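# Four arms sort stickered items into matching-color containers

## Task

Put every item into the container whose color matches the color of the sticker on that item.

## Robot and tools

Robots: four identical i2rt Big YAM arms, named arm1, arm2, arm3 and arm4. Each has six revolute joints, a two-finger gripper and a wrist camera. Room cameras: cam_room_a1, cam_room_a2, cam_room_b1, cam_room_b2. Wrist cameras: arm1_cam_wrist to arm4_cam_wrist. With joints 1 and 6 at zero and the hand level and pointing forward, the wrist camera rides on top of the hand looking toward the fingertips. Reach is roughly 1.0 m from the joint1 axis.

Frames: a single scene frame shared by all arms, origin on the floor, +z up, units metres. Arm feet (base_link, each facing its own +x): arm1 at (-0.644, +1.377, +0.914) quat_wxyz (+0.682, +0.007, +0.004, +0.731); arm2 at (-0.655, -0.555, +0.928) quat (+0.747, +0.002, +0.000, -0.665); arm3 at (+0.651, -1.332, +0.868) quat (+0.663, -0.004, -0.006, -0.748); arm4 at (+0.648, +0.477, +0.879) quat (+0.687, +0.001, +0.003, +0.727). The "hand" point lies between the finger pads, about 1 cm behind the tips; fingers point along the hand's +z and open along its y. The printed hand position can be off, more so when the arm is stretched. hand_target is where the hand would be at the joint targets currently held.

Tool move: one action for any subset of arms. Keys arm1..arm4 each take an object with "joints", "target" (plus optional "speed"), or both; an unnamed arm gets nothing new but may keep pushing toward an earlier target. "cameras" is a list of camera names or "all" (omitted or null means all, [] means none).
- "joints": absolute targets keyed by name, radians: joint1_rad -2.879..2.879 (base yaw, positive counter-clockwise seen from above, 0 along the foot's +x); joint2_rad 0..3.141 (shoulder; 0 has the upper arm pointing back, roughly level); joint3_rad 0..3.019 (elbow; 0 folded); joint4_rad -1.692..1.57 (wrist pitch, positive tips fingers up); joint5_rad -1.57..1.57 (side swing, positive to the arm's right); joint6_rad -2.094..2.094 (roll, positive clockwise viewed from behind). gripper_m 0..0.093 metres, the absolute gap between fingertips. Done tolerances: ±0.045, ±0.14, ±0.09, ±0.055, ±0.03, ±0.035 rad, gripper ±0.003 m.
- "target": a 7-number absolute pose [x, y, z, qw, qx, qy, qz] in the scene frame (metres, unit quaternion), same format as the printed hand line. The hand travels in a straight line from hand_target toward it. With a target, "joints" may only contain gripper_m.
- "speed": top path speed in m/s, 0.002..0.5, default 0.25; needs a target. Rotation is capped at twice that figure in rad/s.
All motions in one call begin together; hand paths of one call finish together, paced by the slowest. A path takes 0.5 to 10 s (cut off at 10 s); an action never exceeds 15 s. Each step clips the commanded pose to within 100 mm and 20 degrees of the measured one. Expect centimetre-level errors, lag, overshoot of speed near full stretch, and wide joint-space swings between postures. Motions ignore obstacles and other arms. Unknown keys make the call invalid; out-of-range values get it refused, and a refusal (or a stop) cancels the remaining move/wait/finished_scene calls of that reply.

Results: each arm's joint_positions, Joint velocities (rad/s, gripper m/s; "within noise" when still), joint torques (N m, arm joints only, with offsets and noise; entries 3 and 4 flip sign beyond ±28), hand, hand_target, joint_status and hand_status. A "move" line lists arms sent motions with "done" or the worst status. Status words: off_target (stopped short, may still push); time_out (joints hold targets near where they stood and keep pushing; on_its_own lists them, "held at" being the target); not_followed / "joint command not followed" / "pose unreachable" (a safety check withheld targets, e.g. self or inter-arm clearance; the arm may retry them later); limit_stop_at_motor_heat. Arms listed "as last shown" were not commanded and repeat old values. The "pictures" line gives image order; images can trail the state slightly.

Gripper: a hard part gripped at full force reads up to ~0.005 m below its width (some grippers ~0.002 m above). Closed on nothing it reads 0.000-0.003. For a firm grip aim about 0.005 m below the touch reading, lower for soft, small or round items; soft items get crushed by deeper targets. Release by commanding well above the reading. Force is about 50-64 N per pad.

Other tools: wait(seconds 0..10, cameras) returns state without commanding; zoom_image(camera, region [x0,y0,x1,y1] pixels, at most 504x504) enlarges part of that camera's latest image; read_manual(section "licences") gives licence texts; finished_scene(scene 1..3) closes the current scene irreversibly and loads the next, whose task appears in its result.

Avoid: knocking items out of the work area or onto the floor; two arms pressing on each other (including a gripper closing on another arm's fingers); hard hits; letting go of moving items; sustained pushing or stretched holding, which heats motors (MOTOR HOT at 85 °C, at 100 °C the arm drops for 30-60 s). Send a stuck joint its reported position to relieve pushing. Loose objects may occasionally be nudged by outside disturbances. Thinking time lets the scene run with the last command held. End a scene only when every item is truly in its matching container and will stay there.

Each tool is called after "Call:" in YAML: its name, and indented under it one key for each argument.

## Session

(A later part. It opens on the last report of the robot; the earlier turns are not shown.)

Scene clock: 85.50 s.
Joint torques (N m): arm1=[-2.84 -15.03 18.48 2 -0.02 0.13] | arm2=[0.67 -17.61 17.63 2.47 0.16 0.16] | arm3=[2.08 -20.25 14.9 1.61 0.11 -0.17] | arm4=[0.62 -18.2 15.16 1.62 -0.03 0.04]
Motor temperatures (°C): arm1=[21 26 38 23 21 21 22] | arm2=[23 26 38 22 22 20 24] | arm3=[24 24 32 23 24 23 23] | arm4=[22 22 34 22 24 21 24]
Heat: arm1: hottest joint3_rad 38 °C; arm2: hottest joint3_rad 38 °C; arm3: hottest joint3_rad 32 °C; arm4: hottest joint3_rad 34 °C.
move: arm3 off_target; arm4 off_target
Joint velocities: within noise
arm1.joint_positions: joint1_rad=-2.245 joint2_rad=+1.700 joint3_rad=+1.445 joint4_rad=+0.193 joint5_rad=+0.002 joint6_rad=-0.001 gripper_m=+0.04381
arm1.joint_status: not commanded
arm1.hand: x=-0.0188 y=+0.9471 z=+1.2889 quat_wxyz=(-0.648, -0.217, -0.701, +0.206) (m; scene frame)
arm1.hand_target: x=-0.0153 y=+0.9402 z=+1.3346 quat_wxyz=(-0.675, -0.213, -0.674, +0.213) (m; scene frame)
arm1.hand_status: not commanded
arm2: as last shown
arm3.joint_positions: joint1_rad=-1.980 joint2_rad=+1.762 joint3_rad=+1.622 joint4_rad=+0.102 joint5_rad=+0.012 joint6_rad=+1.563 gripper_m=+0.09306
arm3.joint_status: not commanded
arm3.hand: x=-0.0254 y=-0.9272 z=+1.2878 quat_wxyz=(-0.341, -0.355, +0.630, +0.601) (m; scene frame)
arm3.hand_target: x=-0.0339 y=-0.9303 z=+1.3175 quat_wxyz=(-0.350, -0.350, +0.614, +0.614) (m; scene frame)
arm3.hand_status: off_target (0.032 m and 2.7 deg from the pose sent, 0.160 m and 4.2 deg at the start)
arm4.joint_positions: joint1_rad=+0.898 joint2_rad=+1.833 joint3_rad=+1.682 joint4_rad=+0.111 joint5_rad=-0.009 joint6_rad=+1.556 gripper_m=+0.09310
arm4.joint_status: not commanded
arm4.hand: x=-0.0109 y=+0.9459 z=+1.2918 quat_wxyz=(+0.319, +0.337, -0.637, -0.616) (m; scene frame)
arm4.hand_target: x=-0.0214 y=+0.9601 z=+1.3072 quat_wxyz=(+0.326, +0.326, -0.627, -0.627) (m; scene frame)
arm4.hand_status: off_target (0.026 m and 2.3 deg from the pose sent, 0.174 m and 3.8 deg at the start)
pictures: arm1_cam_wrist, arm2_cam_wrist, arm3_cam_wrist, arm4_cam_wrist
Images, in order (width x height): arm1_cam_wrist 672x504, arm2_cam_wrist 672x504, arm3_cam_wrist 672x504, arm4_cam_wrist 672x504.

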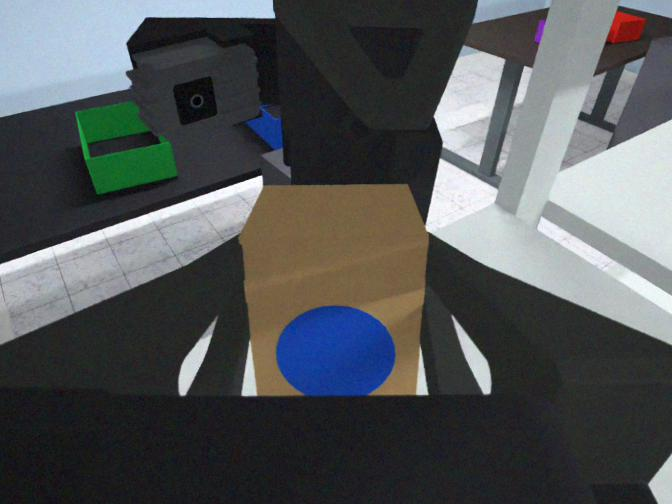

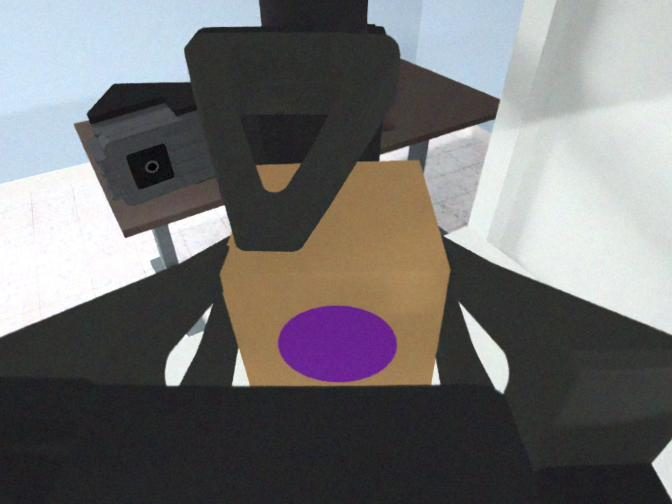

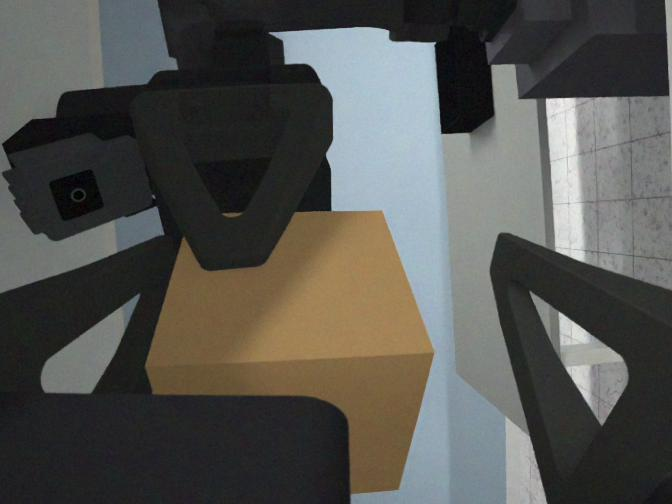

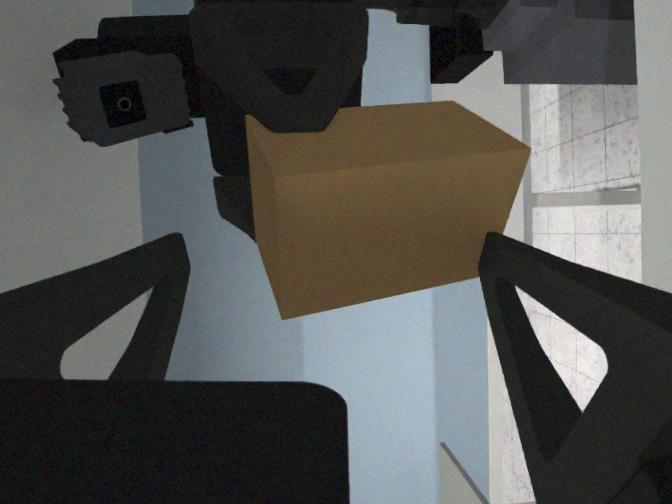

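Call:
move:
  arm4: {"target":[0.052,0.939,1.285,0.326,0.326,-0.627,-0.627],"speed":0.12}
  arm3: {"target":[-0.042,-0.945,1.326,0.350,0.350,-0.614,-0.614],"speed":0.12}
  cameras: ["arm1_cam_wrist","arm2_cam_wrist","arm3_cam_wrist","arm4_cam_wrist"]

Scene clock: 97.57 s.
Joint torques (N m): arm1=[-2.84 -14.86 18.37 2.04 0 0.11] | arm2=[0.62 -17.55 17.63 2.45 0.15 0.15] | arm3=[2.32 -21.13 14.95 1.57 0.11 -0.17] | arm4=[0.79 -20.89 9.42 2.14 -0.04 0.03]
Motor temperatures (°C): arm1=[21 26 40 23 21 21 22] | arm2=[23 26 40 22 22 20 24] | arm3=[24 25 34 23 24 23 23] | arm4=[22 23 36 22 24 21 24]
Heat: arm1: hottest joint3_rad 40 °C; arm2: hottest joint3_rad 40 °C; arm3: hottest joint3_rad 34 °C; arm4: hottest joint3_rad 36 °C.
move: arm3 off_target; arm4 off_target
Joint velocities: within noise
arm1.joint_positions: joint1_rad=-2.245 joint2_rad=+1.700 joint3_rad=+1.446 joint4_rad=+0.193 joint5_rad=+0.002 joint6_rad=-0.001 gripper_m=+0.04381
arm1.joint_status: not commanded
arm1.hand: x=-0.0187 y=+0.9470 z=+1.2894 quat_wxyz=(-0.648, -0.217, -0.700, +0.206) (m; scene frame)
arm1.hand_target: x=-0.0153 y=+0.9402 z=+1.3345 quat_wxyz=(-0.674, -0.213, -0.674, +0.213) (m; scene frame)
arm1.hand_status: not commanded
arm2: as last shown
arm3.joint_positions: joint1_rad=-1.955 joint2_rad=+1.762 joint3_rad=+1.629 joint4_rad=+0.087 joint5_rad=+0.039 joint6_rad=+1.563 gripper_m=+0.09306
arm3.joint_status: not commanded
arm3.hand: x=-0.0329 y=-0.9399 z=+1.2885 quat_wxyz=(-0.338, -0.356, +0.633, +0.599) (m; scene frame)
arm3.hand_target: x=-0.0395 y=-0.9464 z=+1.3255 quat_wxyz=(-0.350, -0.350, +0.614, +0.614) (m; scene frame)
arm3.hand_status: off_target (0.039 m and 3.2 deg from the pose sent, 0.045 m and 2.7 deg at the start)
arm4.joint_positions: joint1_rad=+0.848 joint2_rad=+1.714 joint3_rad=+1.453 joint4_rad=+0.223 joint5_rad=-0.053 joint6_rad=+1.556 gripper_m=+0.09310
arm4.joint_status: not commanded
arm4.hand: x=+0.0487 y=+0.9400 z=+1.2683 quat_wxyz=(+0.318, +0.334, -0.637, -0.617) (m; scene frame)
arm4.hand_target: x=+0.0521 y=+0.9389 z=+1.2850 quat_wxyz=(+0.326, +0.326, -0.627, -0.627) (m; scene frame)
arm4.hand_status: off_target (0.017 m and 2.1 deg from the pose sent, 0.064 m and 2.3 deg at the start)
pictures: arm1_cam_wrist, arm2_cam_wrist, arm3_cam_wrist, arm4_cam_wrist
Images, in order (width x height): arm1_cam_wrist 672x504, arm2_cam_wrist 672x504, arm3_cam_wrist 672x504, arm4_cam_wrist 672x504.

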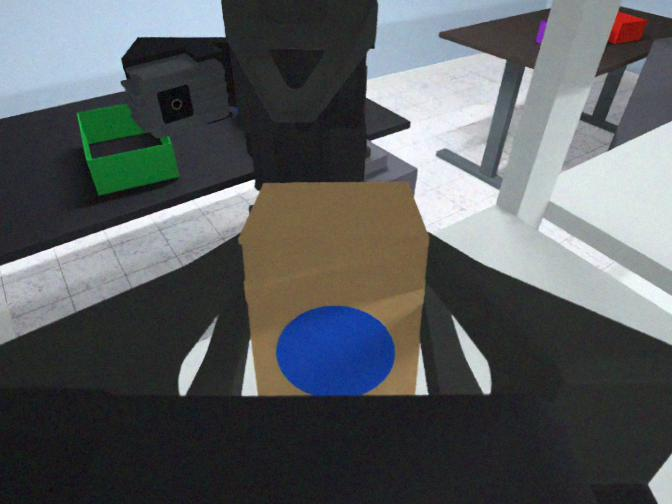

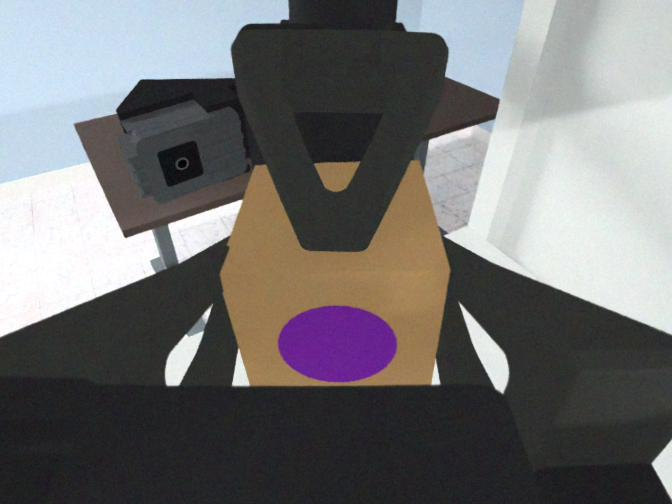

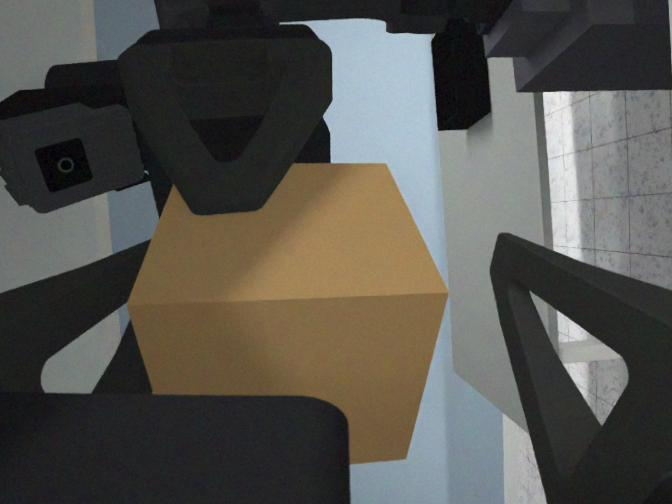

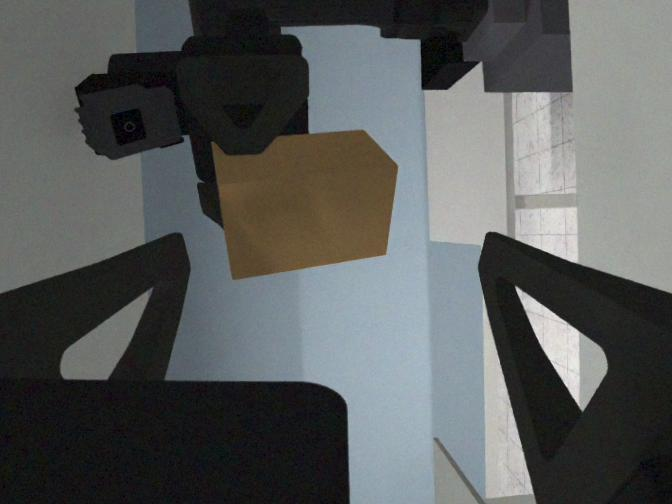

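Call:
move:
  arm4: {"target":[-0.013,0.969,1.292,0.326,0.326,-0.627,-0.627],"speed":0.1}
  arm3: {"joints":{"gripper_m":0.02}}
  cameras: ["arm1_cam_wrist","arm2_cam_wrist","arm3_cam_wrist","arm4_cam_wrist"]

Scene clock: 105.63 s.
Joint torques (N m): arm1=[-2.84 -15.33 18.33 1.96 -0.03 0.1] | arm2=[0.73 -17.9 17.5 2.55 0.13 0.08] | arm3=[2.26 -20.95 14.02 1.55 0.07 -0.23] | arm4=[1.14 -19.37 13.6 1.17 0.19 0.06]
Motor temperatures (°C): arm1=[21 26 41 23 21 21 22] | arm2=[23 26 40 22 22 20 24] | arm3=[24 25 34 23 24 23 23] | arm4=[22 24 37 22 24 21 24]
Heat: arm1: hottest joint3_rad 41 °C; arm2: hottest joint3_rad 40 °C; arm3: hottest joint3_rad 34 °C; arm4: hottest joint3_rad 37 °C.
move: arm3 off_target; arm4 off_target
Joint velocities: within noise
arm1: as last shown
arm2.joint_positions: joint1_rad=+0.922 joint2_rad=+1.664 joint3_rad=+1.355 joint4_rad=+0.249 joint5_rad=-0.001 joint6_rad=-0.005 gripper_m=+0.05314
arm2.joint_status: not commanded
arm2.hand: x=-0.0229 y=-0.9289 z=+1.2982 quat_wxyz=(-0.661, -0.190, -0.703, +0.180) (m; scene frame)
arm2.hand_target: x=-0.0149 y=-0.9353 z=+1.3346 quat_wxyz=(-0.682, -0.187, -0.682, +0.187) (m; scene frame)
arm2.hand_status: not commanded
arm3.joint_positions: joint1_rad=-1.955 joint2_rad=+1.760 joint3_rad=+1.640 joint4_rad=+0.086 joint5_rad=+0.041 joint6_rad=+1.568 gripper_m=+0.05376
arm3.joint_status: gripper_m off_target (ended at +0.05379, target +0.02000)
arm3.hand: x=-0.0328 y=-0.9397 z=+1.2967 quat_wxyz=(-0.342, -0.352, +0.630, +0.602) (m; scene frame)
arm3.hand_target: x=-0.0395 y=-0.9464 z=+1.3252 quat_wxyz=(-0.350, -0.350, +0.614, +0.614) (m; scene frame)
arm3.hand_status: not commanded
arm4.joint_positions: joint1_rad=+0.866 joint2_rad=+1.850 joint3_rad=+1.657 joint4_rad=+0.167 joint5_rad=-0.035 joint6_rad=+1.556 gripper_m=+0.09310
arm4.joint_status: not commanded
arm4.hand: x=-0.0011 y=+0.9649 z=+1.2765 quat_wxyz=(+0.319, +0.332, -0.634, -0.621) (m; scene frame)
arm4.hand_target: x=-0.0117 y=+0.9680 z=+1.2916 quat_wxyz=(+0.326, +0.326, -0.627, -0.627) (m; scene frame)
arm4.hand_status: off_target (0.020 m and 1.4 deg from the pose sent, 0.072 m and 2.1 deg at the start)
pictures: arm1_cam_wrist, arm2_cam_wrist, arm3_cam_wrist, arm4_cam_wrist
Images, in order (width x height): arm1_cam_wrist 672x504, arm2_cam_wrist 672x504, arm3_cam_wrist 672x504, arm4_cam_wrist 672x504.

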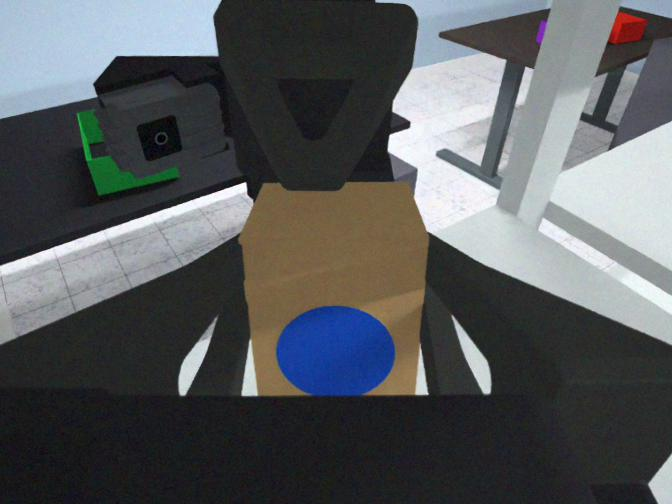

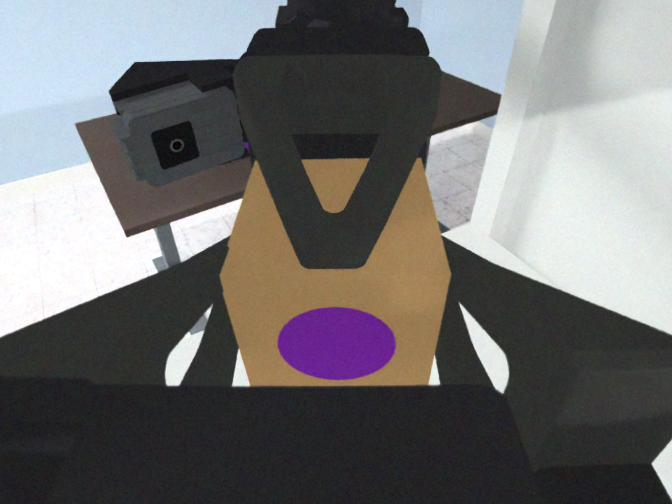

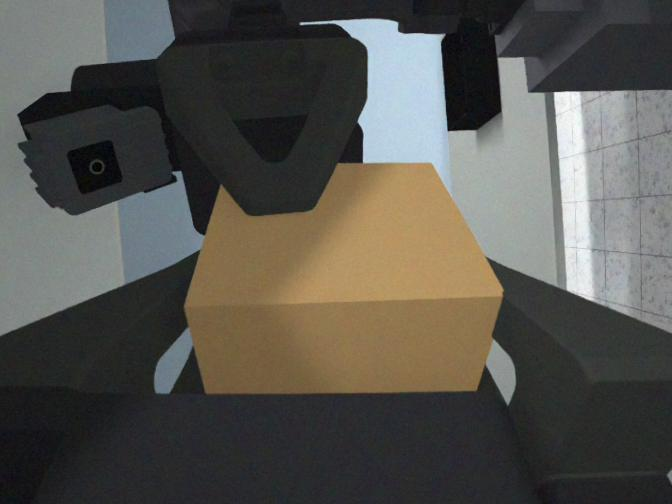

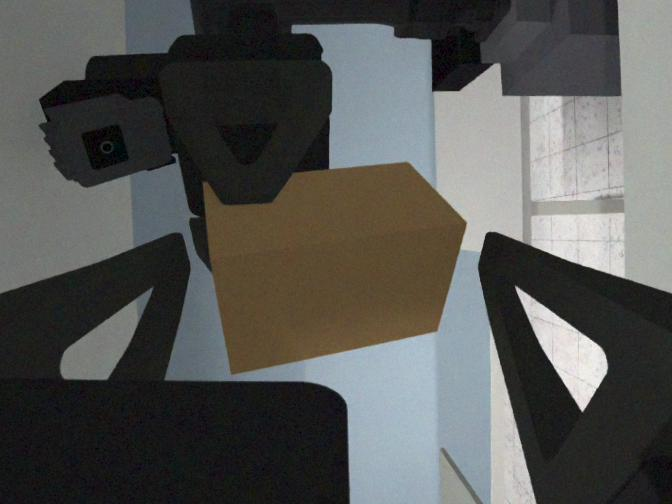

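Call:
move:
  arm4: {"target":[-0.029,0.978,1.292,0.326,0.326,-0.627,-0.627],"speed":0.1}
  arm2: {"joints":{"gripper_m":0.092}}
  cameras: ["arm1_cam_wrist","arm4_cam_wrist"]

Call:
move:
  arm4: {"joints":{"gripper_m":0.025}}
  arm2: {"target":[-0.38,-0.73,1.36,0.682,0.187,0.682,-0.187],"speed":0.3}
  cameras: ["arm1_cam_wrist","arm4_cam_wrist","arm3_cam_wrist"]

Scene clock: 111.13 s.
Joint torques (N m): arm1=[-1.9 -14.39 18.24 2.11 -0.01 0.15] | arm2=[0.67 -18.02 17.03 2.55 0.14 0.08] | arm3=[2.37 -21.19 13.98 1.76 0.07 -0.2] | arm4=[1.2 -20.54 13.59 1.09 0.21 0.03]
Motor temperatures (°C): arm1=[21 27 42 23 21 21 22] | arm2=[23 26 39 22 22 20 24] | arm3=[24 25 34 23 24 23 23] | arm4=[22 24 38 22 24 21 24]
Heat: arm1: hottest joint3_rad 42 °C; arm2: hottest joint3_rad 39 °C; arm3: hottest joint3_rad 34 °C; arm4: hottest joint3_rad 38 °C.
move: arm2 done; arm4 off_target
Joint velocities: within noise
arm1.joint_positions: joint1_rad=-2.245 joint2_rad=+1.700 joint3_rad=+1.447 joint4_rad=+0.193 joint5_rad=+0.002 joint6_rad=-0.001 gripper_m=+0.04380
arm1.joint_status: not commanded
arm1.hand: x=-0.0186 y=+0.9470 z=+1.2901 quat_wxyz=(-0.649, -0.217, -0.700, +0.206) (m; scene frame)
arm1.hand_target: x=-0.0153 y=+0.9402 z=+1.3347 quat_wxyz=(-0.675, -0.213, -0.674, +0.213) (m; scene frame)
arm1.hand_status: not commanded
arm2.joint_positions: joint1_rad=+0.922 joint2_rad=+1.664 joint3_rad=+1.361 joint4_rad=+0.249 joint5_rad=-0.001 joint6_rad=-0.005 gripper_m=+0.09193
arm2.joint_status: all done
arm2.hand: x=-0.0222 y=-0.9293 z=+1.3019 quat_wxyz=(-0.664, -0.190, -0.701, +0.181) (m; scene frame)
arm2.hand_target: x=-0.0149 y=-0.9353 z=+1.3347 quat_wxyz=(-0.682, -0.187, -0.682, +0.187) (m; scene frame)
arm2.hand_status: not commanded
arm3.joint_positions: joint1_rad=-1.955 joint2_rad=+1.760 joint3_rad=+1.640 joint4_rad=+0.082 joint5_rad=+0.041 joint6_rad=+1.567 gripper_m=+0.05376
arm3.joint_status: not commanded
arm3.hand: x=-0.0327 y=-0.9397 z=+1.2957 quat_wxyz=(-0.341, -0.353, +0.631, +0.601) (m; scene frame)
arm3.hand_target: x=-0.0395 y=-0.9464 z=+1.3253 quat_wxyz=(-0.350, -0.350, +0.614, +0.614) (m; scene frame)
arm3.hand_status: not commanded
arm4.joint_positions: joint1_rad=+0.868 joint2_rad=+1.897 joint3_rad=+1.732 joint4_rad=+0.143 joint5_rad=-0.031 joint6_rad=+1.556 gripper_m=+0.09310
arm4.joint_status: not commanded
arm4.hand: x=-0.0157 y=+0.9749 z=+1.2801 quat_wxyz=(+0.319, +0.331, -0.633, -0.623) (m; scene frame)
arm4.hand_target: x=-0.0278 y=+0.9770 z=+1.2915 quat_wxyz=(+0.326, +0.326, -0.627, -0.627) (m; scene frame)
arm4.hand_status: off_target (0.018 m and 1.3 deg from the pose sent, 0.034 m and 1.4 deg at the start)
pictures: arm1_cam_wrist, arm4_cam_wrist
Images, in order (width x height): arm1_cam_wrist 672x504, arm4_cam_wrist 672x504.

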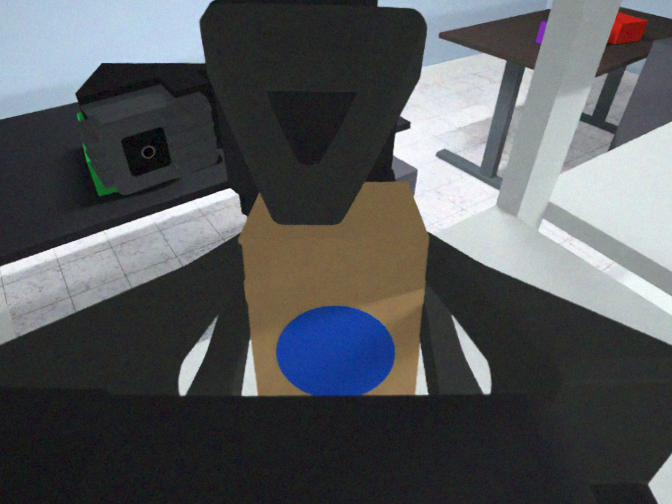

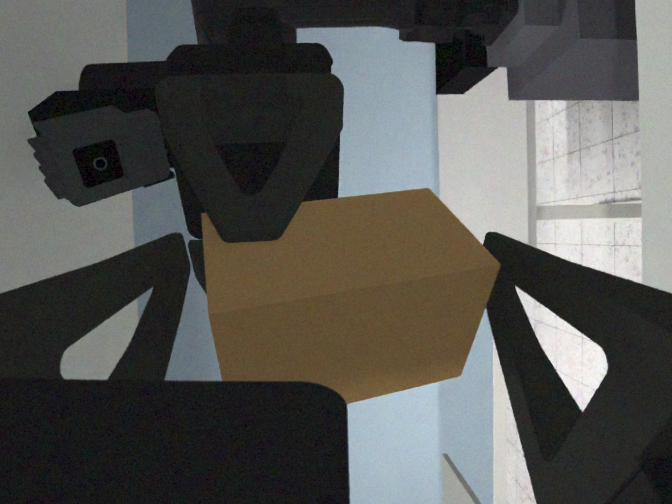

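Scene clock: 113.27 s.
Joint torques (N m): arm1=[-2.32 -14.74 18.14 1.94 0.05 0.11] | arm2=[0.03 0.5 10.67 1.92 -0.18 0.07] | arm3=[2.43 -20.95 14.01 1.76 0.08 -0.21] | arm4=[1.38 -20.37 13.59 1.16 0.21 0.04]
Motor temperatures (°C): arm1=[21 27 42 23 21 21 22] | arm2=[23 26 39 22 22 20 24] | arm3=[24 25 34 23 24 23 24] | arm4=[22 24 38 22 24 21 25]
Heat: arm1: hottest joint3_rad 42 °C; arm2: hottest joint3_rad 39 °C; arm3: hottest joint3_rad 34 °C; arm4: hottest joint3_rad 38 °C.
move: arm2 off_target; arm4 off_target
Joint velocities: within noise
arm1.joint_positions: joint1_rad=-2.245 joint2_rad=+1.700 joint3_rad=+1.448 joint4_rad=+0.193 joint5_rad=+0.002 joint6_rad=+0.001 gripper_m=+0.04380
arm1.joint_status: not commanded
arm1.hand: x=-0.0186 y=+0.9469 z=+1.2902 quat_wxyz=(-0.649, -0.217, -0.700, +0.206) (m; scene frame)
arm1.hand_target: x=-0.0153 y=+0.9402 z=+1.3346 quat_wxyz=(-0.674, -0.213, -0.674, +0.213) (m; scene frame)
arm1.hand_status: not commanded
arm2.joint_positions: joint1_rad=+0.877 joint2_rad=+0.423 joint3_rad=+0.661 joint4_rad=-0.199 joint5_rad=-0.047 joint6_rad=-0.003 gripper_m=+0.09194
arm2.joint_status: not commanded
arm2.hand: x=-0.3824 y=-0.7257 z=+1.3751 quat_wxyz=(-0.695, -0.181, -0.670, +0.189) (m; scene frame)
arm2.hand_target: x=-0.3802 y=-0.7299 z=+1.3601 quat_wxyz=(-0.682, -0.187, -0.682, +0.187) (m; scene frame)
arm2.hand_status: off_target (0.016 m and 2.2 deg from the pose sent, 0.414 m and 3.1 deg at the start)
arm3: as last shown
arm4.joint_positions: joint1_rad=+0.868 joint2_rad=+1.897 joint3_rad=+1.732 joint4_rad=+0.140 joint5_rad=-0.031 joint6_rad=+1.557 gripper_m=+0.07456
arm4.joint_status: gripper_m off_target (ended at +0.07459, target +0.02500)
arm4.hand: x=-0.0157 y=+0.9750 z=+1.2794 quat_wxyz=(+0.319, +0.331, -0.634, -0.622) (m; scene frame)
arm4.hand_target: x=-0.0277 y=+0.9770 z=+1.2916 quat_wxyz=(+0.326, +0.326, -0.627, -0.627) (m; scene frame)
arm4.hand_status: not commanded
pictures: arm1_cam_wrist, arm3_cam_wrist, arm4_cam_wrist
Images, in order (width x height): arm1_cam_wrist 672x504, arm3_cam_wrist 672x504, arm4_cam_wrist 672x504.

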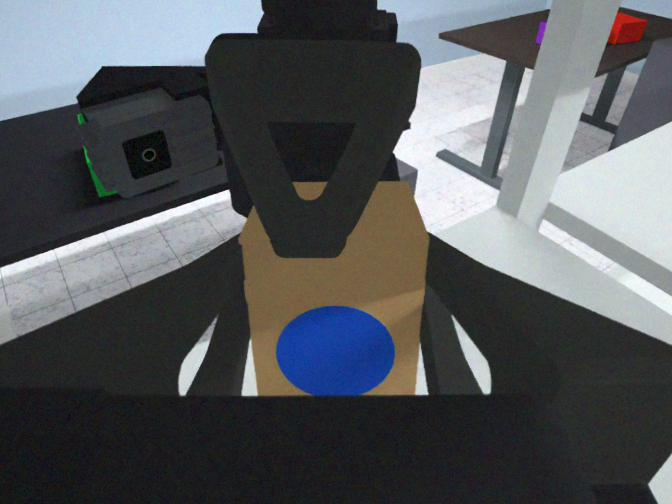

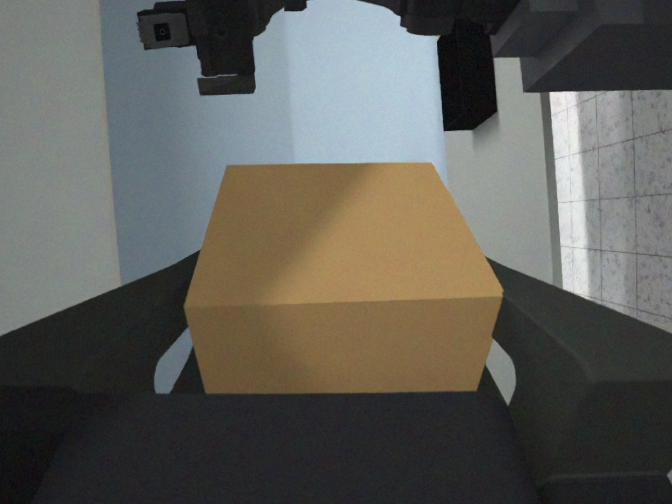

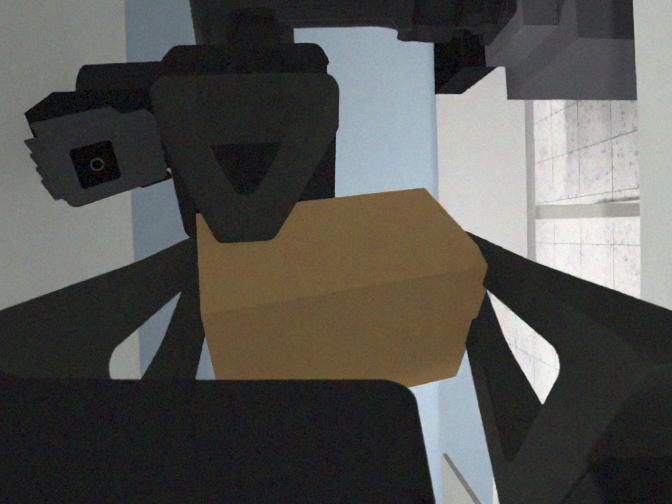

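Call:
move:
  arm4: {"joints":{"gripper_m":0.093,"joint6_rad":1.39}}
  arm3: {"target":[0.39,-1.17,1.37,0.350,0.350,-0.614,-0.614],"speed":0.35}
  cameras: []

Call:
move:
  arm4: {"joints":{"gripper_m":0.025}}
  arm3: {"joints":{"joint1_rad":1.63,"joint2_rad":1.0,"joint3_rad":1.4,"joint4_rad":-1.6,"joint5_rad":0,"joint6_rad":0}}
  cameras: ["arm1_cam_wrist","arm4_cam_wrist","arm3_cam_wrist"]

Scene clock: 122.67 s.
Joint torques (N m): arm1=[-2.2 -15.03 18.21 1.84 0 0.07] | arm2=[-0.03 0.38 10.67 1.96 -0.17 0.07] | arm3=[0.32 1.2 9.07 1.73 -0.1 -0.19] | arm4=[1.55 -20.6 13.68 1.21 0.22 -0.16]
Motor temperatures (°C): arm1=[21 27 41 23 21 21 22] | arm2=[23 26 37 22 22 20 24] | arm3=[24 25 34 23 24 23 24] | arm4=[22 25 38 22 24 21 25]
Heat: arm1: hottest joint3_rad 41 °C; arm2: hottest joint3_rad 37 °C; arm3: hottest joint3_rad 34 °C; arm4: hottest joint3_rad 38 °C.
move: arm3 done; arm4 done
Joint velocities: within noise
arm1, arm2: as last shown
arm1.hand: x=-0.0186 y=+0.9469 z=+1.2902 quat_wxyz=(-0.649, -0.217, -0.700, +0.205) (m; scene frame)
arm3.joint_positions: joint1_rad=-1.970 joint2_rad=+0.431 joint3_rad=+0.847 joint4_rad=-0.400 joint5_rad=+0.003 joint6_rad=+1.565 gripper_m=+0.05375
arm3.joint_status: not commanded
arm3.hand: x=+0.3890 y=-1.1739 z=+1.3734 quat_wxyz=(-0.357, -0.351, +0.611, +0.613) (m; scene frame)
arm3.hand_target: x=+0.3901 y=-1.1701 z=+1.3701 quat_wxyz=(-0.350, -0.350, +0.614, +0.614) (m; scene frame)
arm3.hand_status: done (0.005 m and 0.9 deg from the pose sent, 0.487 m and 2.7 deg at the start)
arm4.joint_positions: joint1_rad=+0.868 joint2_rad=+1.897 joint3_rad=+1.732 joint4_rad=+0.140 joint5_rad=-0.031 joint6_rad=+1.404 gripper_m=+0.09292
arm4.joint_status: all done
arm4.hand: x=-0.0157 y=+0.9750 z=+1.2794 quat_wxyz=(+0.270, +0.378, -0.607, -0.645) (m; scene frame)
arm4.hand_target: x=-0.0277 y=+0.9770 z=+1.2917 quat_wxyz=(+0.270, +0.380, -0.596, -0.654) (m; scene frame)
arm4.hand_status: not commanded
pictures: none
No camera images: "cameras" was empty.

Scene clock: 125.20 s.
Joint torques (N m): arm1=[-2.32 -15.03 18.1 1.92 0 0.07] | arm2=[0.09 0.5 10.67 1.92 -0.17 0.07] | arm3=[1.79 -6.95 12.29 0.42 0.14 -0.11] | arm4=[1.32 -20.42 13.5 1.36 0.21 -0.19]
Motor temperatures (°C): arm1=[21 27 40 23 21 21 22] | arm2=[23 26 36 22 22 20 24] | arm3=[24 25 34 23 24 23 24] | arm4=[22 25 38 22 24 21 25]
Heat: arm1: hottest joint3_rad 40 °C; arm2: hottest joint3_rad 36 °C; arm3: hottest joint3_rad 34 °C; arm4: hottest joint3_rad 38 °C.
move: arm3 done; arm4 off_target
Joint velocities: within noise
arm1, arm2: as last shown
arm1.joint_positions: joint1_rad=-2.245 joint2_rad=+1.700 joint3_rad=+1.448 joint4_rad=+0.193 joint5_rad=+0.002 joint6_rad=+0.004 gripper_m=+0.04380
arm1.hand: x=-0.0186 y=+0.9469 z=+1.2902 quat_wxyz=(-0.649, -0.218, -0.699, +0.205) (m; scene frame)
arm3.joint_positions: joint1_rad=+1.622 joint2_rad=+1.013 joint3_rad=+1.357 joint4_rad=-1.594 joint5_rad=-0.003 joint6_rad=+0.006 gripper_m=+0.05336
arm3.joint_status: all done
arm3.hand: x=+0.9660 y=-1.3485 z=+1.2515 quat_wxyz=(-0.161, -0.036, -0.986, +0.011) (m; scene frame)
arm3.hand_target: x=+0.9652 y=-1.3459 z=+1.2734 quat_wxyz=(-0.185, -0.029, -0.982, +0.012) (m; scene frame)
arm3.hand_status: not commanded
arm4.joint_positions: joint1_rad=+0.868 joint2_rad=+1.897 joint3_rad=+1.733 joint4_rad=+0.140 joint5_rad=-0.031 joint6_rad=+1.404 gripper_m=+0.07624
arm4.joint_status: gripper_m off_target (ended at +0.07627, target +0.02500)
arm4.hand: x=-0.0157 y=+0.9750 z=+1.2796 quat_wxyz=(+0.271, +0.378, -0.607, -0.645) (m; scene frame)
arm4.hand_target: x=-0.0277 y=+0.9770 z=+1.2918 quat_wxyz=(+0.270, +0.380, -0.596, -0.654) (m; scene frame)
arm4.hand_status: not commanded
pictures: arm1_cam_wrist, arm3_cam_wrist, arm4_cam_wrist
Images, in order (width x height): arm1_cam_wrist 672x504, arm3_cam_wrist 672x504, arm4_cam_wrist 672x504.

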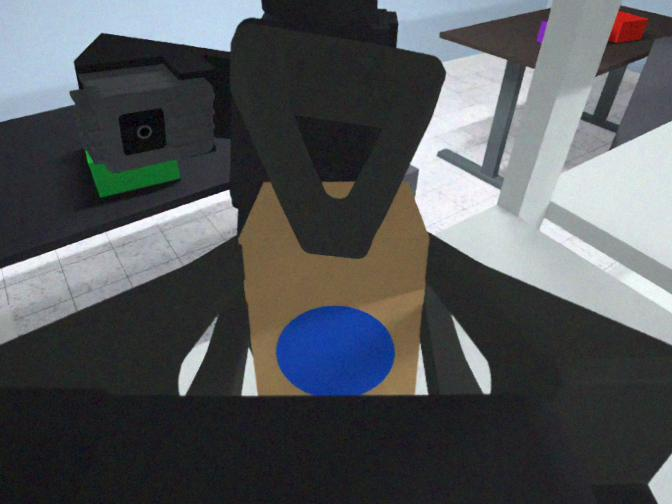

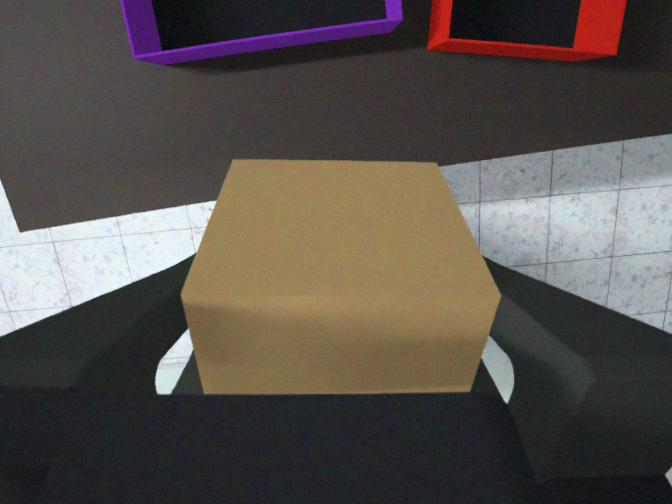

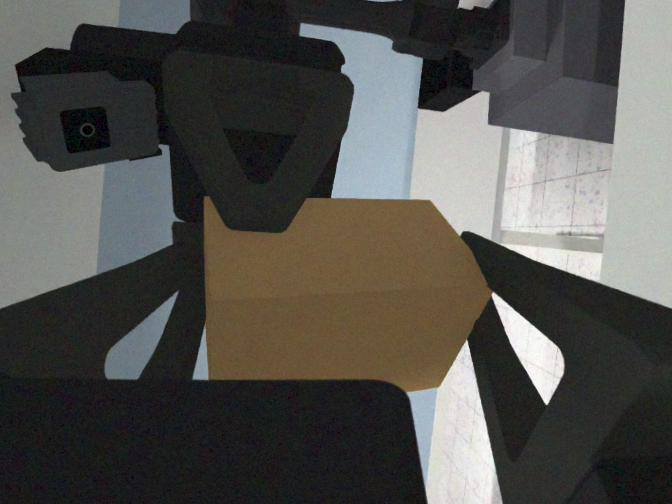

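Call:
move:
  arm1: {"joints":{"gripper_m":0.09}}
  arm3: {"target":[1.12,-1.32,1.05,0,0,1,0],"speed":0.3}
  cameras: ["arm1_cam_wrist","arm4_cam_wrist","arm3_cam_wrist"]

Scene clock: 133.40 s.
Joint torques (N m): arm1=[-2.37 -14.56 18.26 1.99 -0.03 0.05] | arm2=[-0.03 0.5 10.66 1.95 -0.18 0.07] | arm3=[2.02 -16.91 12.4 0.03 -0.05 0] | arm4=[1.14 -20.6 13.64 1.18 0.19 -0.18]
Motor temperatures (°C): arm1=[21 27 40 23 21 21 22] | arm2=[23 26 35 22 22 20 23] | arm3=[24 25 34 23 24 23 24] | arm4=[22 26 39 22 24 21 25]
Heat: arm1: hottest joint3_rad 40 °C; arm2: hottest joint3_rad 35 °C; arm3: hottest joint3_rad 34 °C; arm4: hottest joint3_rad 39 °C.
move: arm1 done; arm3 off_target
Joint velocities: within noise
arm1.joint_positions: joint1_rad=-2.245 joint2_rad=+1.700 joint3_rad=+1.448 joint4_rad=+0.193 joint5_rad=+0.002 joint6_rad=+0.005 gripper_m=+0.08996
arm1.joint_status: all done
arm1.hand: x=-0.0186 y=+0.9469 z=+1.2902 quat_wxyz=(-0.649, -0.219, -0.699, +0.204) (m; scene frame)
arm1.hand_target: x=-0.0153 y=+0.9402 z=+1.3346 quat_wxyz=(-0.674, -0.213, -0.674, +0.213) (m; scene frame)
arm1.hand_status: not commanded
arm2: as last shown
arm3.joint_positions: joint1_rad=+1.694 joint2_rad=+1.599 joint3_rad=+1.322 joint4_rad=-1.366 joint5_rad=-0.012 joint6_rad=+0.010 gripper_m=+0.05336
arm3.joint_status: not commanded
arm3.hand: x=+1.1006 y=-1.3267 z=+1.0255 quat_wxyz=(+0.036, -0.004, -0.999, +0.001) (m; scene frame)
arm3.hand_target: x=+1.1186 y=-1.3200 z=+1.0504 quat_wxyz=(+0.000, +0.000, -1.000, +0.000) (m; scene frame)
arm3.hand_status: off_target (0.032 m and 4.1 deg from the pose sent, 0.255 m and 19.0 deg at the start)
arm4.joint_positions: joint1_rad=+0.868 joint2_rad=+1.898 joint3_rad=+1.733 joint4_rad=+0.140 joint5_rad=-0.031 joint6_rad=+1.404 gripper_m=+0.07624
arm4.joint_status: not commanded
arm4.hand: x=-0.0160 y=+0.9752 z=+1.2787 quat_wxyz=(+0.270, +0.379, -0.607, -0.644) (m; scene frame)
arm4.hand_target: x=-0.0277 y=+0.9770 z=+1.2916 quat_wxyz=(+0.270, +0.380, -0.596, -0.654) (m; scene frame)
arm4.hand_status: not commanded
pictures: arm1_cam_wrist, arm3_cam_wrist, arm4_cam_wrist
Images, in order (width x height): arm1_cam_wrist 672x504, arm3_cam_wrist 672x504, arm4_cam_wrist 672x504.

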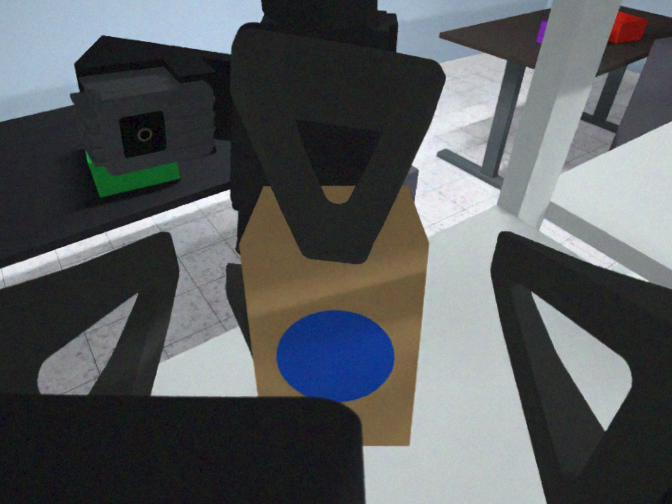

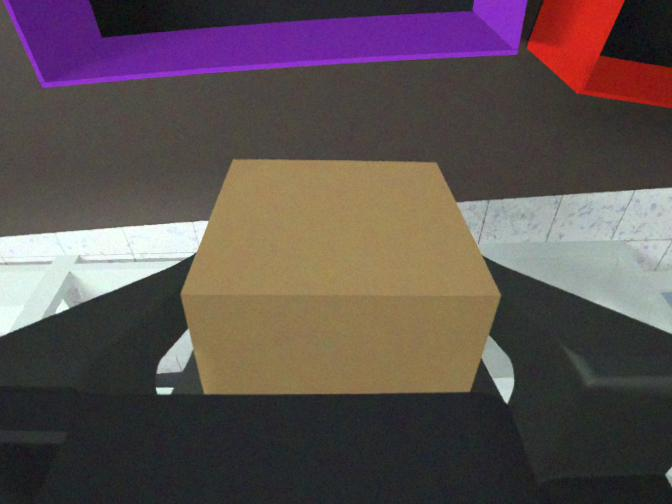

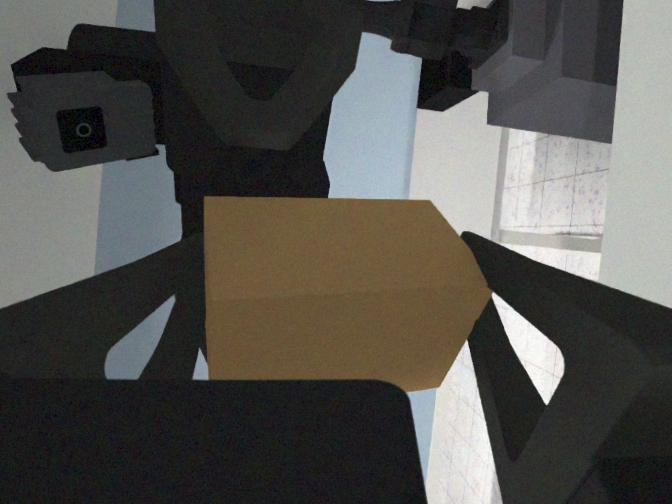

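Call:
move:
  arm1: {"target":[-0.35,1.17,1.34,0.674,0.213,0.674,-0.213],"speed":0.3}
  arm3: {"target":[1.265,-1.294,0.95,0,0,1,0],"speed":0.25}
  cameras: ["arm4_cam_wrist","arm3_cam_wrist"]

Call:
move:
  arm4: {"target":[0.39,0.675,1.36,0.270,0.380,-0.596,-0.654],"speed":0.3}
  arm3: {"target":[1.27,-1.294,0.81,0,0,1,0],"speed":0.2}
  cameras: ["arm4_cam_wrist","arm3_cam_wrist"]

Scene clock: 142.63 s.
Joint torques (N m): arm1=[-2.84 2.02 12.22 1.33 -0.03 0.01] | arm2=[-0.09 0.44 10.71 1.95 -0.18 0.07] | arm3=[1.96 -21.95 12.37 -0.02 -0.03 0.03] | arm4=[1.67 -20.25 13.57 1.1 0.2 -0.13]
Motor temperatures (°C): arm1=[21 27 40 23 21 21 22] | arm2=[23 26 34 22 22 20 23] | arm3=[24 26 33 23 24 23 24] | arm4=[22 26 40 22 24 21 26]
Heat: arm1: hottest joint3_rad 40 °C; arm2: hottest joint3_rad 34 °C; arm3: hottest joint3_rad 33 °C; arm4: hottest joint3_rad 40 °C.
move: arm1 done; arm3 off_target
Joint velocities: within noise
arm1.joint_positions: joint1_rad=-2.259 joint2_rad=+0.519 joint3_rad=+0.651 joint4_rad=-0.102 joint5_rad=-0.016 joint6_rad=+0.006 gripper_m=+0.08996
arm1.joint_status: not commanded
arm1.hand: x=-0.3497 y=+1.1742 z=+1.3442 quat_wxyz=(-0.681, -0.208, -0.670, +0.212) (m; scene frame)
arm1.hand_target: x=-0.3501 y=+1.1701 z=+1.3400 quat_wxyz=(-0.674, -0.213, -0.674, +0.213) (m; scene frame)
arm1.hand_status: done (0.006 m and 1.1 deg from the pose sent, 0.403 m and 4.2 deg at the start)
arm2, arm4: as last shown
arm3.joint_positions: joint1_rad=+1.734 joint2_rad=+2.022 joint3_rad=+1.674 joint4_rad=-1.276 joint5_rad=-0.013 joint6_rad=+0.048 gripper_m=+0.05336
arm3.joint_status: not commanded
arm3.hand: x=+1.2442 y=-1.3035 z=+0.9334 quat_wxyz=(+0.026, -0.003, -1.000, +0.002) (m; scene frame)
arm3.hand_target: x=+1.2638 y=-1.2939 z=+0.9504 quat_wxyz=(+0.000, +0.000, -1.000, +0.000) (m; scene frame)
arm3.hand_status: off_target (0.028 m and 3.1 deg from the pose sent, 0.184 m and 4.1 deg at the start)
arm4.joint_positions: joint1_rad=+0.868 joint2_rad=+1.898 joint3_rad=+1.733 joint4_rad=+0.140 joint5_rad=-0.031 joint6_rad=+1.403 gripper_m=+0.07624
pictures: arm3_cam_wrist, arm4_cam_wrist
Images, in order (width x height): arm3_cam_wrist 672x504, arm4_cam_wrist 672x504.

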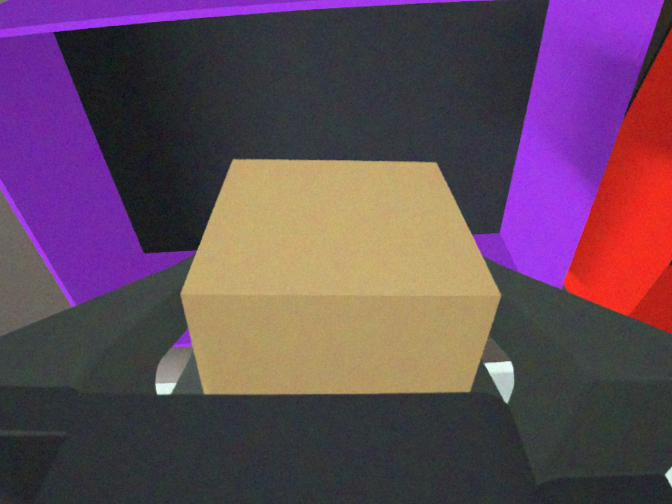

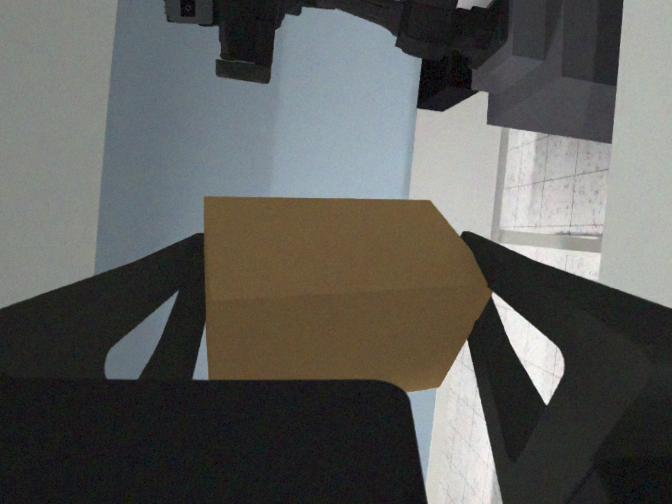

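Scene clock: 145.17 s.
Joint torques (N m): arm1=[-3.02 2.43 12 1.48 -0.01 0.02] | arm2=[-0.03 0.56 10.7 1.87 -0.18 0.08] | arm3=[1.96 -18.73 6.02 0.76 0.02 0.03] | arm4=[0.26 1.2 9.44 1.25 -0.03 -0.14]
Motor temperatures (°C): arm1=[21 27 40 23 21 21 22] | arm2=[23 26 34 22 22 20 23] | arm3=[24 26 33 23 24 23 24] | arm4=[22 26 40 22 24 21 26]
Heat: arm1: hottest joint3_rad 40 °C; arm2: hottest joint3_rad 34 °C; arm3: hottest joint3_rad 33 °C; arm4: hottest joint3_rad 40 °C.
move: arm3 off_target; arm4 done
Joint velocities: within noise
arm1, arm2: as last shown
arm3.joint_positions: joint1_rad=+1.736 joint2_rad=+2.146 joint3_rad=+1.637 joint4_rad=-1.010 joint5_rad=-0.013 joint6_rad=+0.051 gripper_m=+0.05332
arm3.joint_status: not commanded
arm3.hand: x=+1.2812 y=-1.3022 z=+0.8475 quat_wxyz=(-0.026, -0.003, -1.000, -0.001) (m; scene frame)
arm3.hand_target: x=+1.2684 y=-1.2943 z=+0.8116 quat_wxyz=(+0.000, +0.000, -1.000, +0.000) (m; scene frame)
arm3.hand_status: off_target (0.040 m and 3.0 deg from the pose sent, 0.127 m and 3.1 deg at the start)
arm4.joint_positions: joint1_rad=+0.841 joint2_rad=+0.468 joint3_rad=+0.781 joint4_rad=-0.303 joint5_rad=-0.065 joint6_rad=+1.402 gripper_m=+0.07624
arm4.joint_status: not commanded
arm4.hand: x=+0.3907 y=+0.6724 z=+1.3618 quat_wxyz=(+0.277, +0.375, -0.594, -0.656) (m; scene frame)
arm4.hand_target: x=+0.3901 y=+0.6750 z=+1.3600 quat_wxyz=(+0.270, +0.380, -0.596, -0.654) (m; scene frame)
arm4.hand_status: done (0.003 m and 1.0 deg from the pose sent, 0.511 m and 1.7 deg at the start)
pictures: arm3_cam_wrist, arm4_cam_wrist
Images, in order (width x height): arm3_cam_wrist 672x504, arm4_cam_wrist 672x504.

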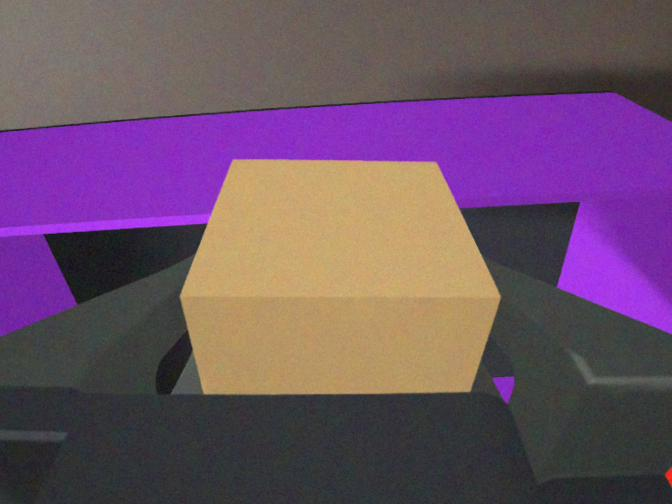

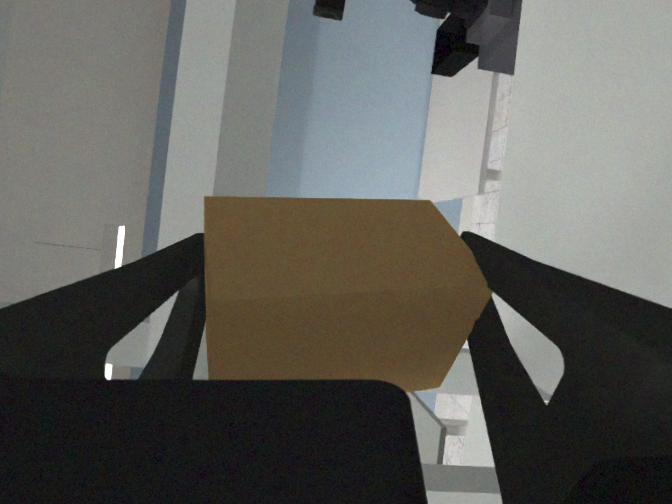

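Call:
move:
  arm3: {"target":[1.25,-1.294,0.80,0,0,1,0],"speed":0.15}
  cameras: ["arm3_cam_wrist"]

Call:
move:
  arm4: {"joints":{"joint1_rad":-1.78,"joint2_rad":1.0,"joint3_rad":1.4,"joint4_rad":-1.6,"joint5_rad":0,"joint6_rad":-0.15}}
  cameras: ["arm4_cam_wrist"]

Scene clock: 152.33 s.
Joint torques (N m): arm1=[-2.96 2.43 12.22 1.44 -0.04 0.07] | arm2=[0.09 0.5 10.69 1.95 -0.17 0.07] | arm3=[2.02 -18.14 4.38 0.05 0.03 0.03] | arm4=[0.5 1.2 9.54 1.25 -0.04 -0.19]
Motor temperatures (°C): arm1=[21 26 39 23 21 21 22] | arm2=[23 25 33 22 22 20 23] | arm3=[24 26 32 23 24 23 24] | arm4=[22 26 40 22 24 21 26]
Heat: arm1: hottest joint3_rad 39 °C; arm2: hottest joint3_rad 33 °C; arm3: hottest joint3_rad 32 °C; arm4: hottest joint3_rad 40 °C.
move: arm3 off_target
Joint velocities: within noise
arm1, arm2, arm4: as last shown
arm3.joint_positions: joint1_rad=+1.736 joint2_rad=+2.116 joint3_rad=+1.572 joint4_rad=-0.937 joint5_rad=-0.012 joint6_rad=+0.052 gripper_m=+0.05332
arm3.joint_status: not commanded
arm3.hand: x=+1.2755 y=-1.3025 z=+0.8445 quat_wxyz=(-0.045, -0.003, -0.999, -0.002) (m; scene frame)
arm3.hand_target: x=+1.2485 y=-1.2948 z=+0.8025 quat_wxyz=(+0.000, +0.000, -1.000, +0.001) (m; scene frame)
arm3.hand_status: off_target (0.052 m and 5.2 deg from the pose sent, 0.057 m and 3.0 deg at the start)
arm4.hand: x=+0.3907 y=+0.6723 z=+1.3618 quat_wxyz=(+0.277, +0.375, -0.594, -0.655) (m; scene frame)
pictures: arm3_cam_wrist
Images, in order (width x height): arm3_cam_wrist 672x504.

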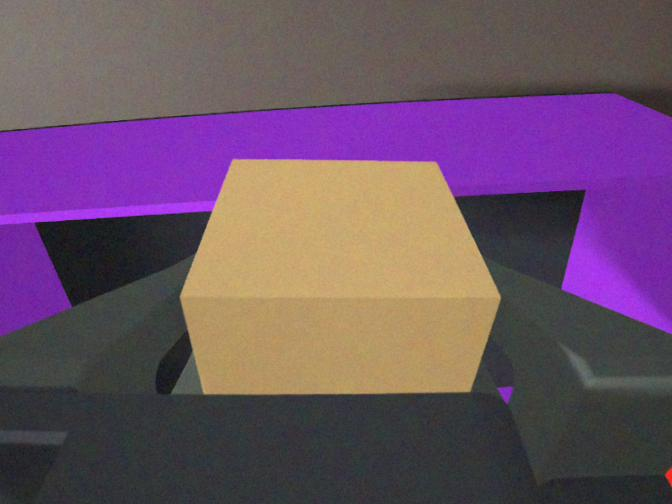

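Scene clock: 154.53 s.
Joint torques (N m): arm1=[-3.08 2.67 12.21 1.42 -0.06 0.06] | arm2=[-0.03 0.5 10.69 1.92 -0.18 0.07] | arm3=[2.14 -18.2 4.41 0.02 0.01 0.01] | arm4=[0.73 -7.12 12.3 0.09 0.04 -0.05]
Motor temperatures (°C): arm1=[21 26 38 23 21 21 22] | arm2=[23 25 33 22 22 20 23] | arm3=[24 26 32 23 24 23 24] | arm4=[22 25 40 22 24 21 26]
Heat: arm1: hottest joint3_rad 38 °C; arm2: hottest joint3_rad 33 °C; arm3: hottest joint3_rad 32 °C; arm4: hottest joint3_rad 40 °C.
move: arm4 done
Joint velocities: within noise
arm1, arm2, arm3: as last shown
arm4.joint_positions: joint1_rad=-1.780 joint2_rad=+1.015 joint3_rad=+1.345 joint4_rad=-1.590 joint5_rad=+0.002 joint6_rad=-0.136 gripper_m=+0.07633
arm4.joint_status: all done
arm4.hand: x=+0.9622 y=+0.4297 z=+1.2556 quat_wxyz=(-0.151, -0.008, -0.988, +0.025) (m; scene frame)
arm4.hand_target: x=+0.9613 y=+0.4303 z=+1.2833 quat_wxyz=(-0.180, -0.001, -0.983, +0.030) (m; scene frame)
arm4.hand_status: not commanded
pictures: arm4_cam_wrist
Images, in order (width x height): arm4_cam_wrist 672x504.

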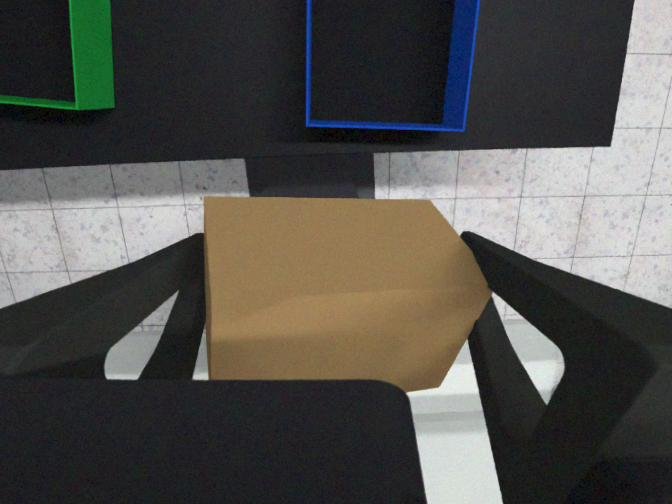

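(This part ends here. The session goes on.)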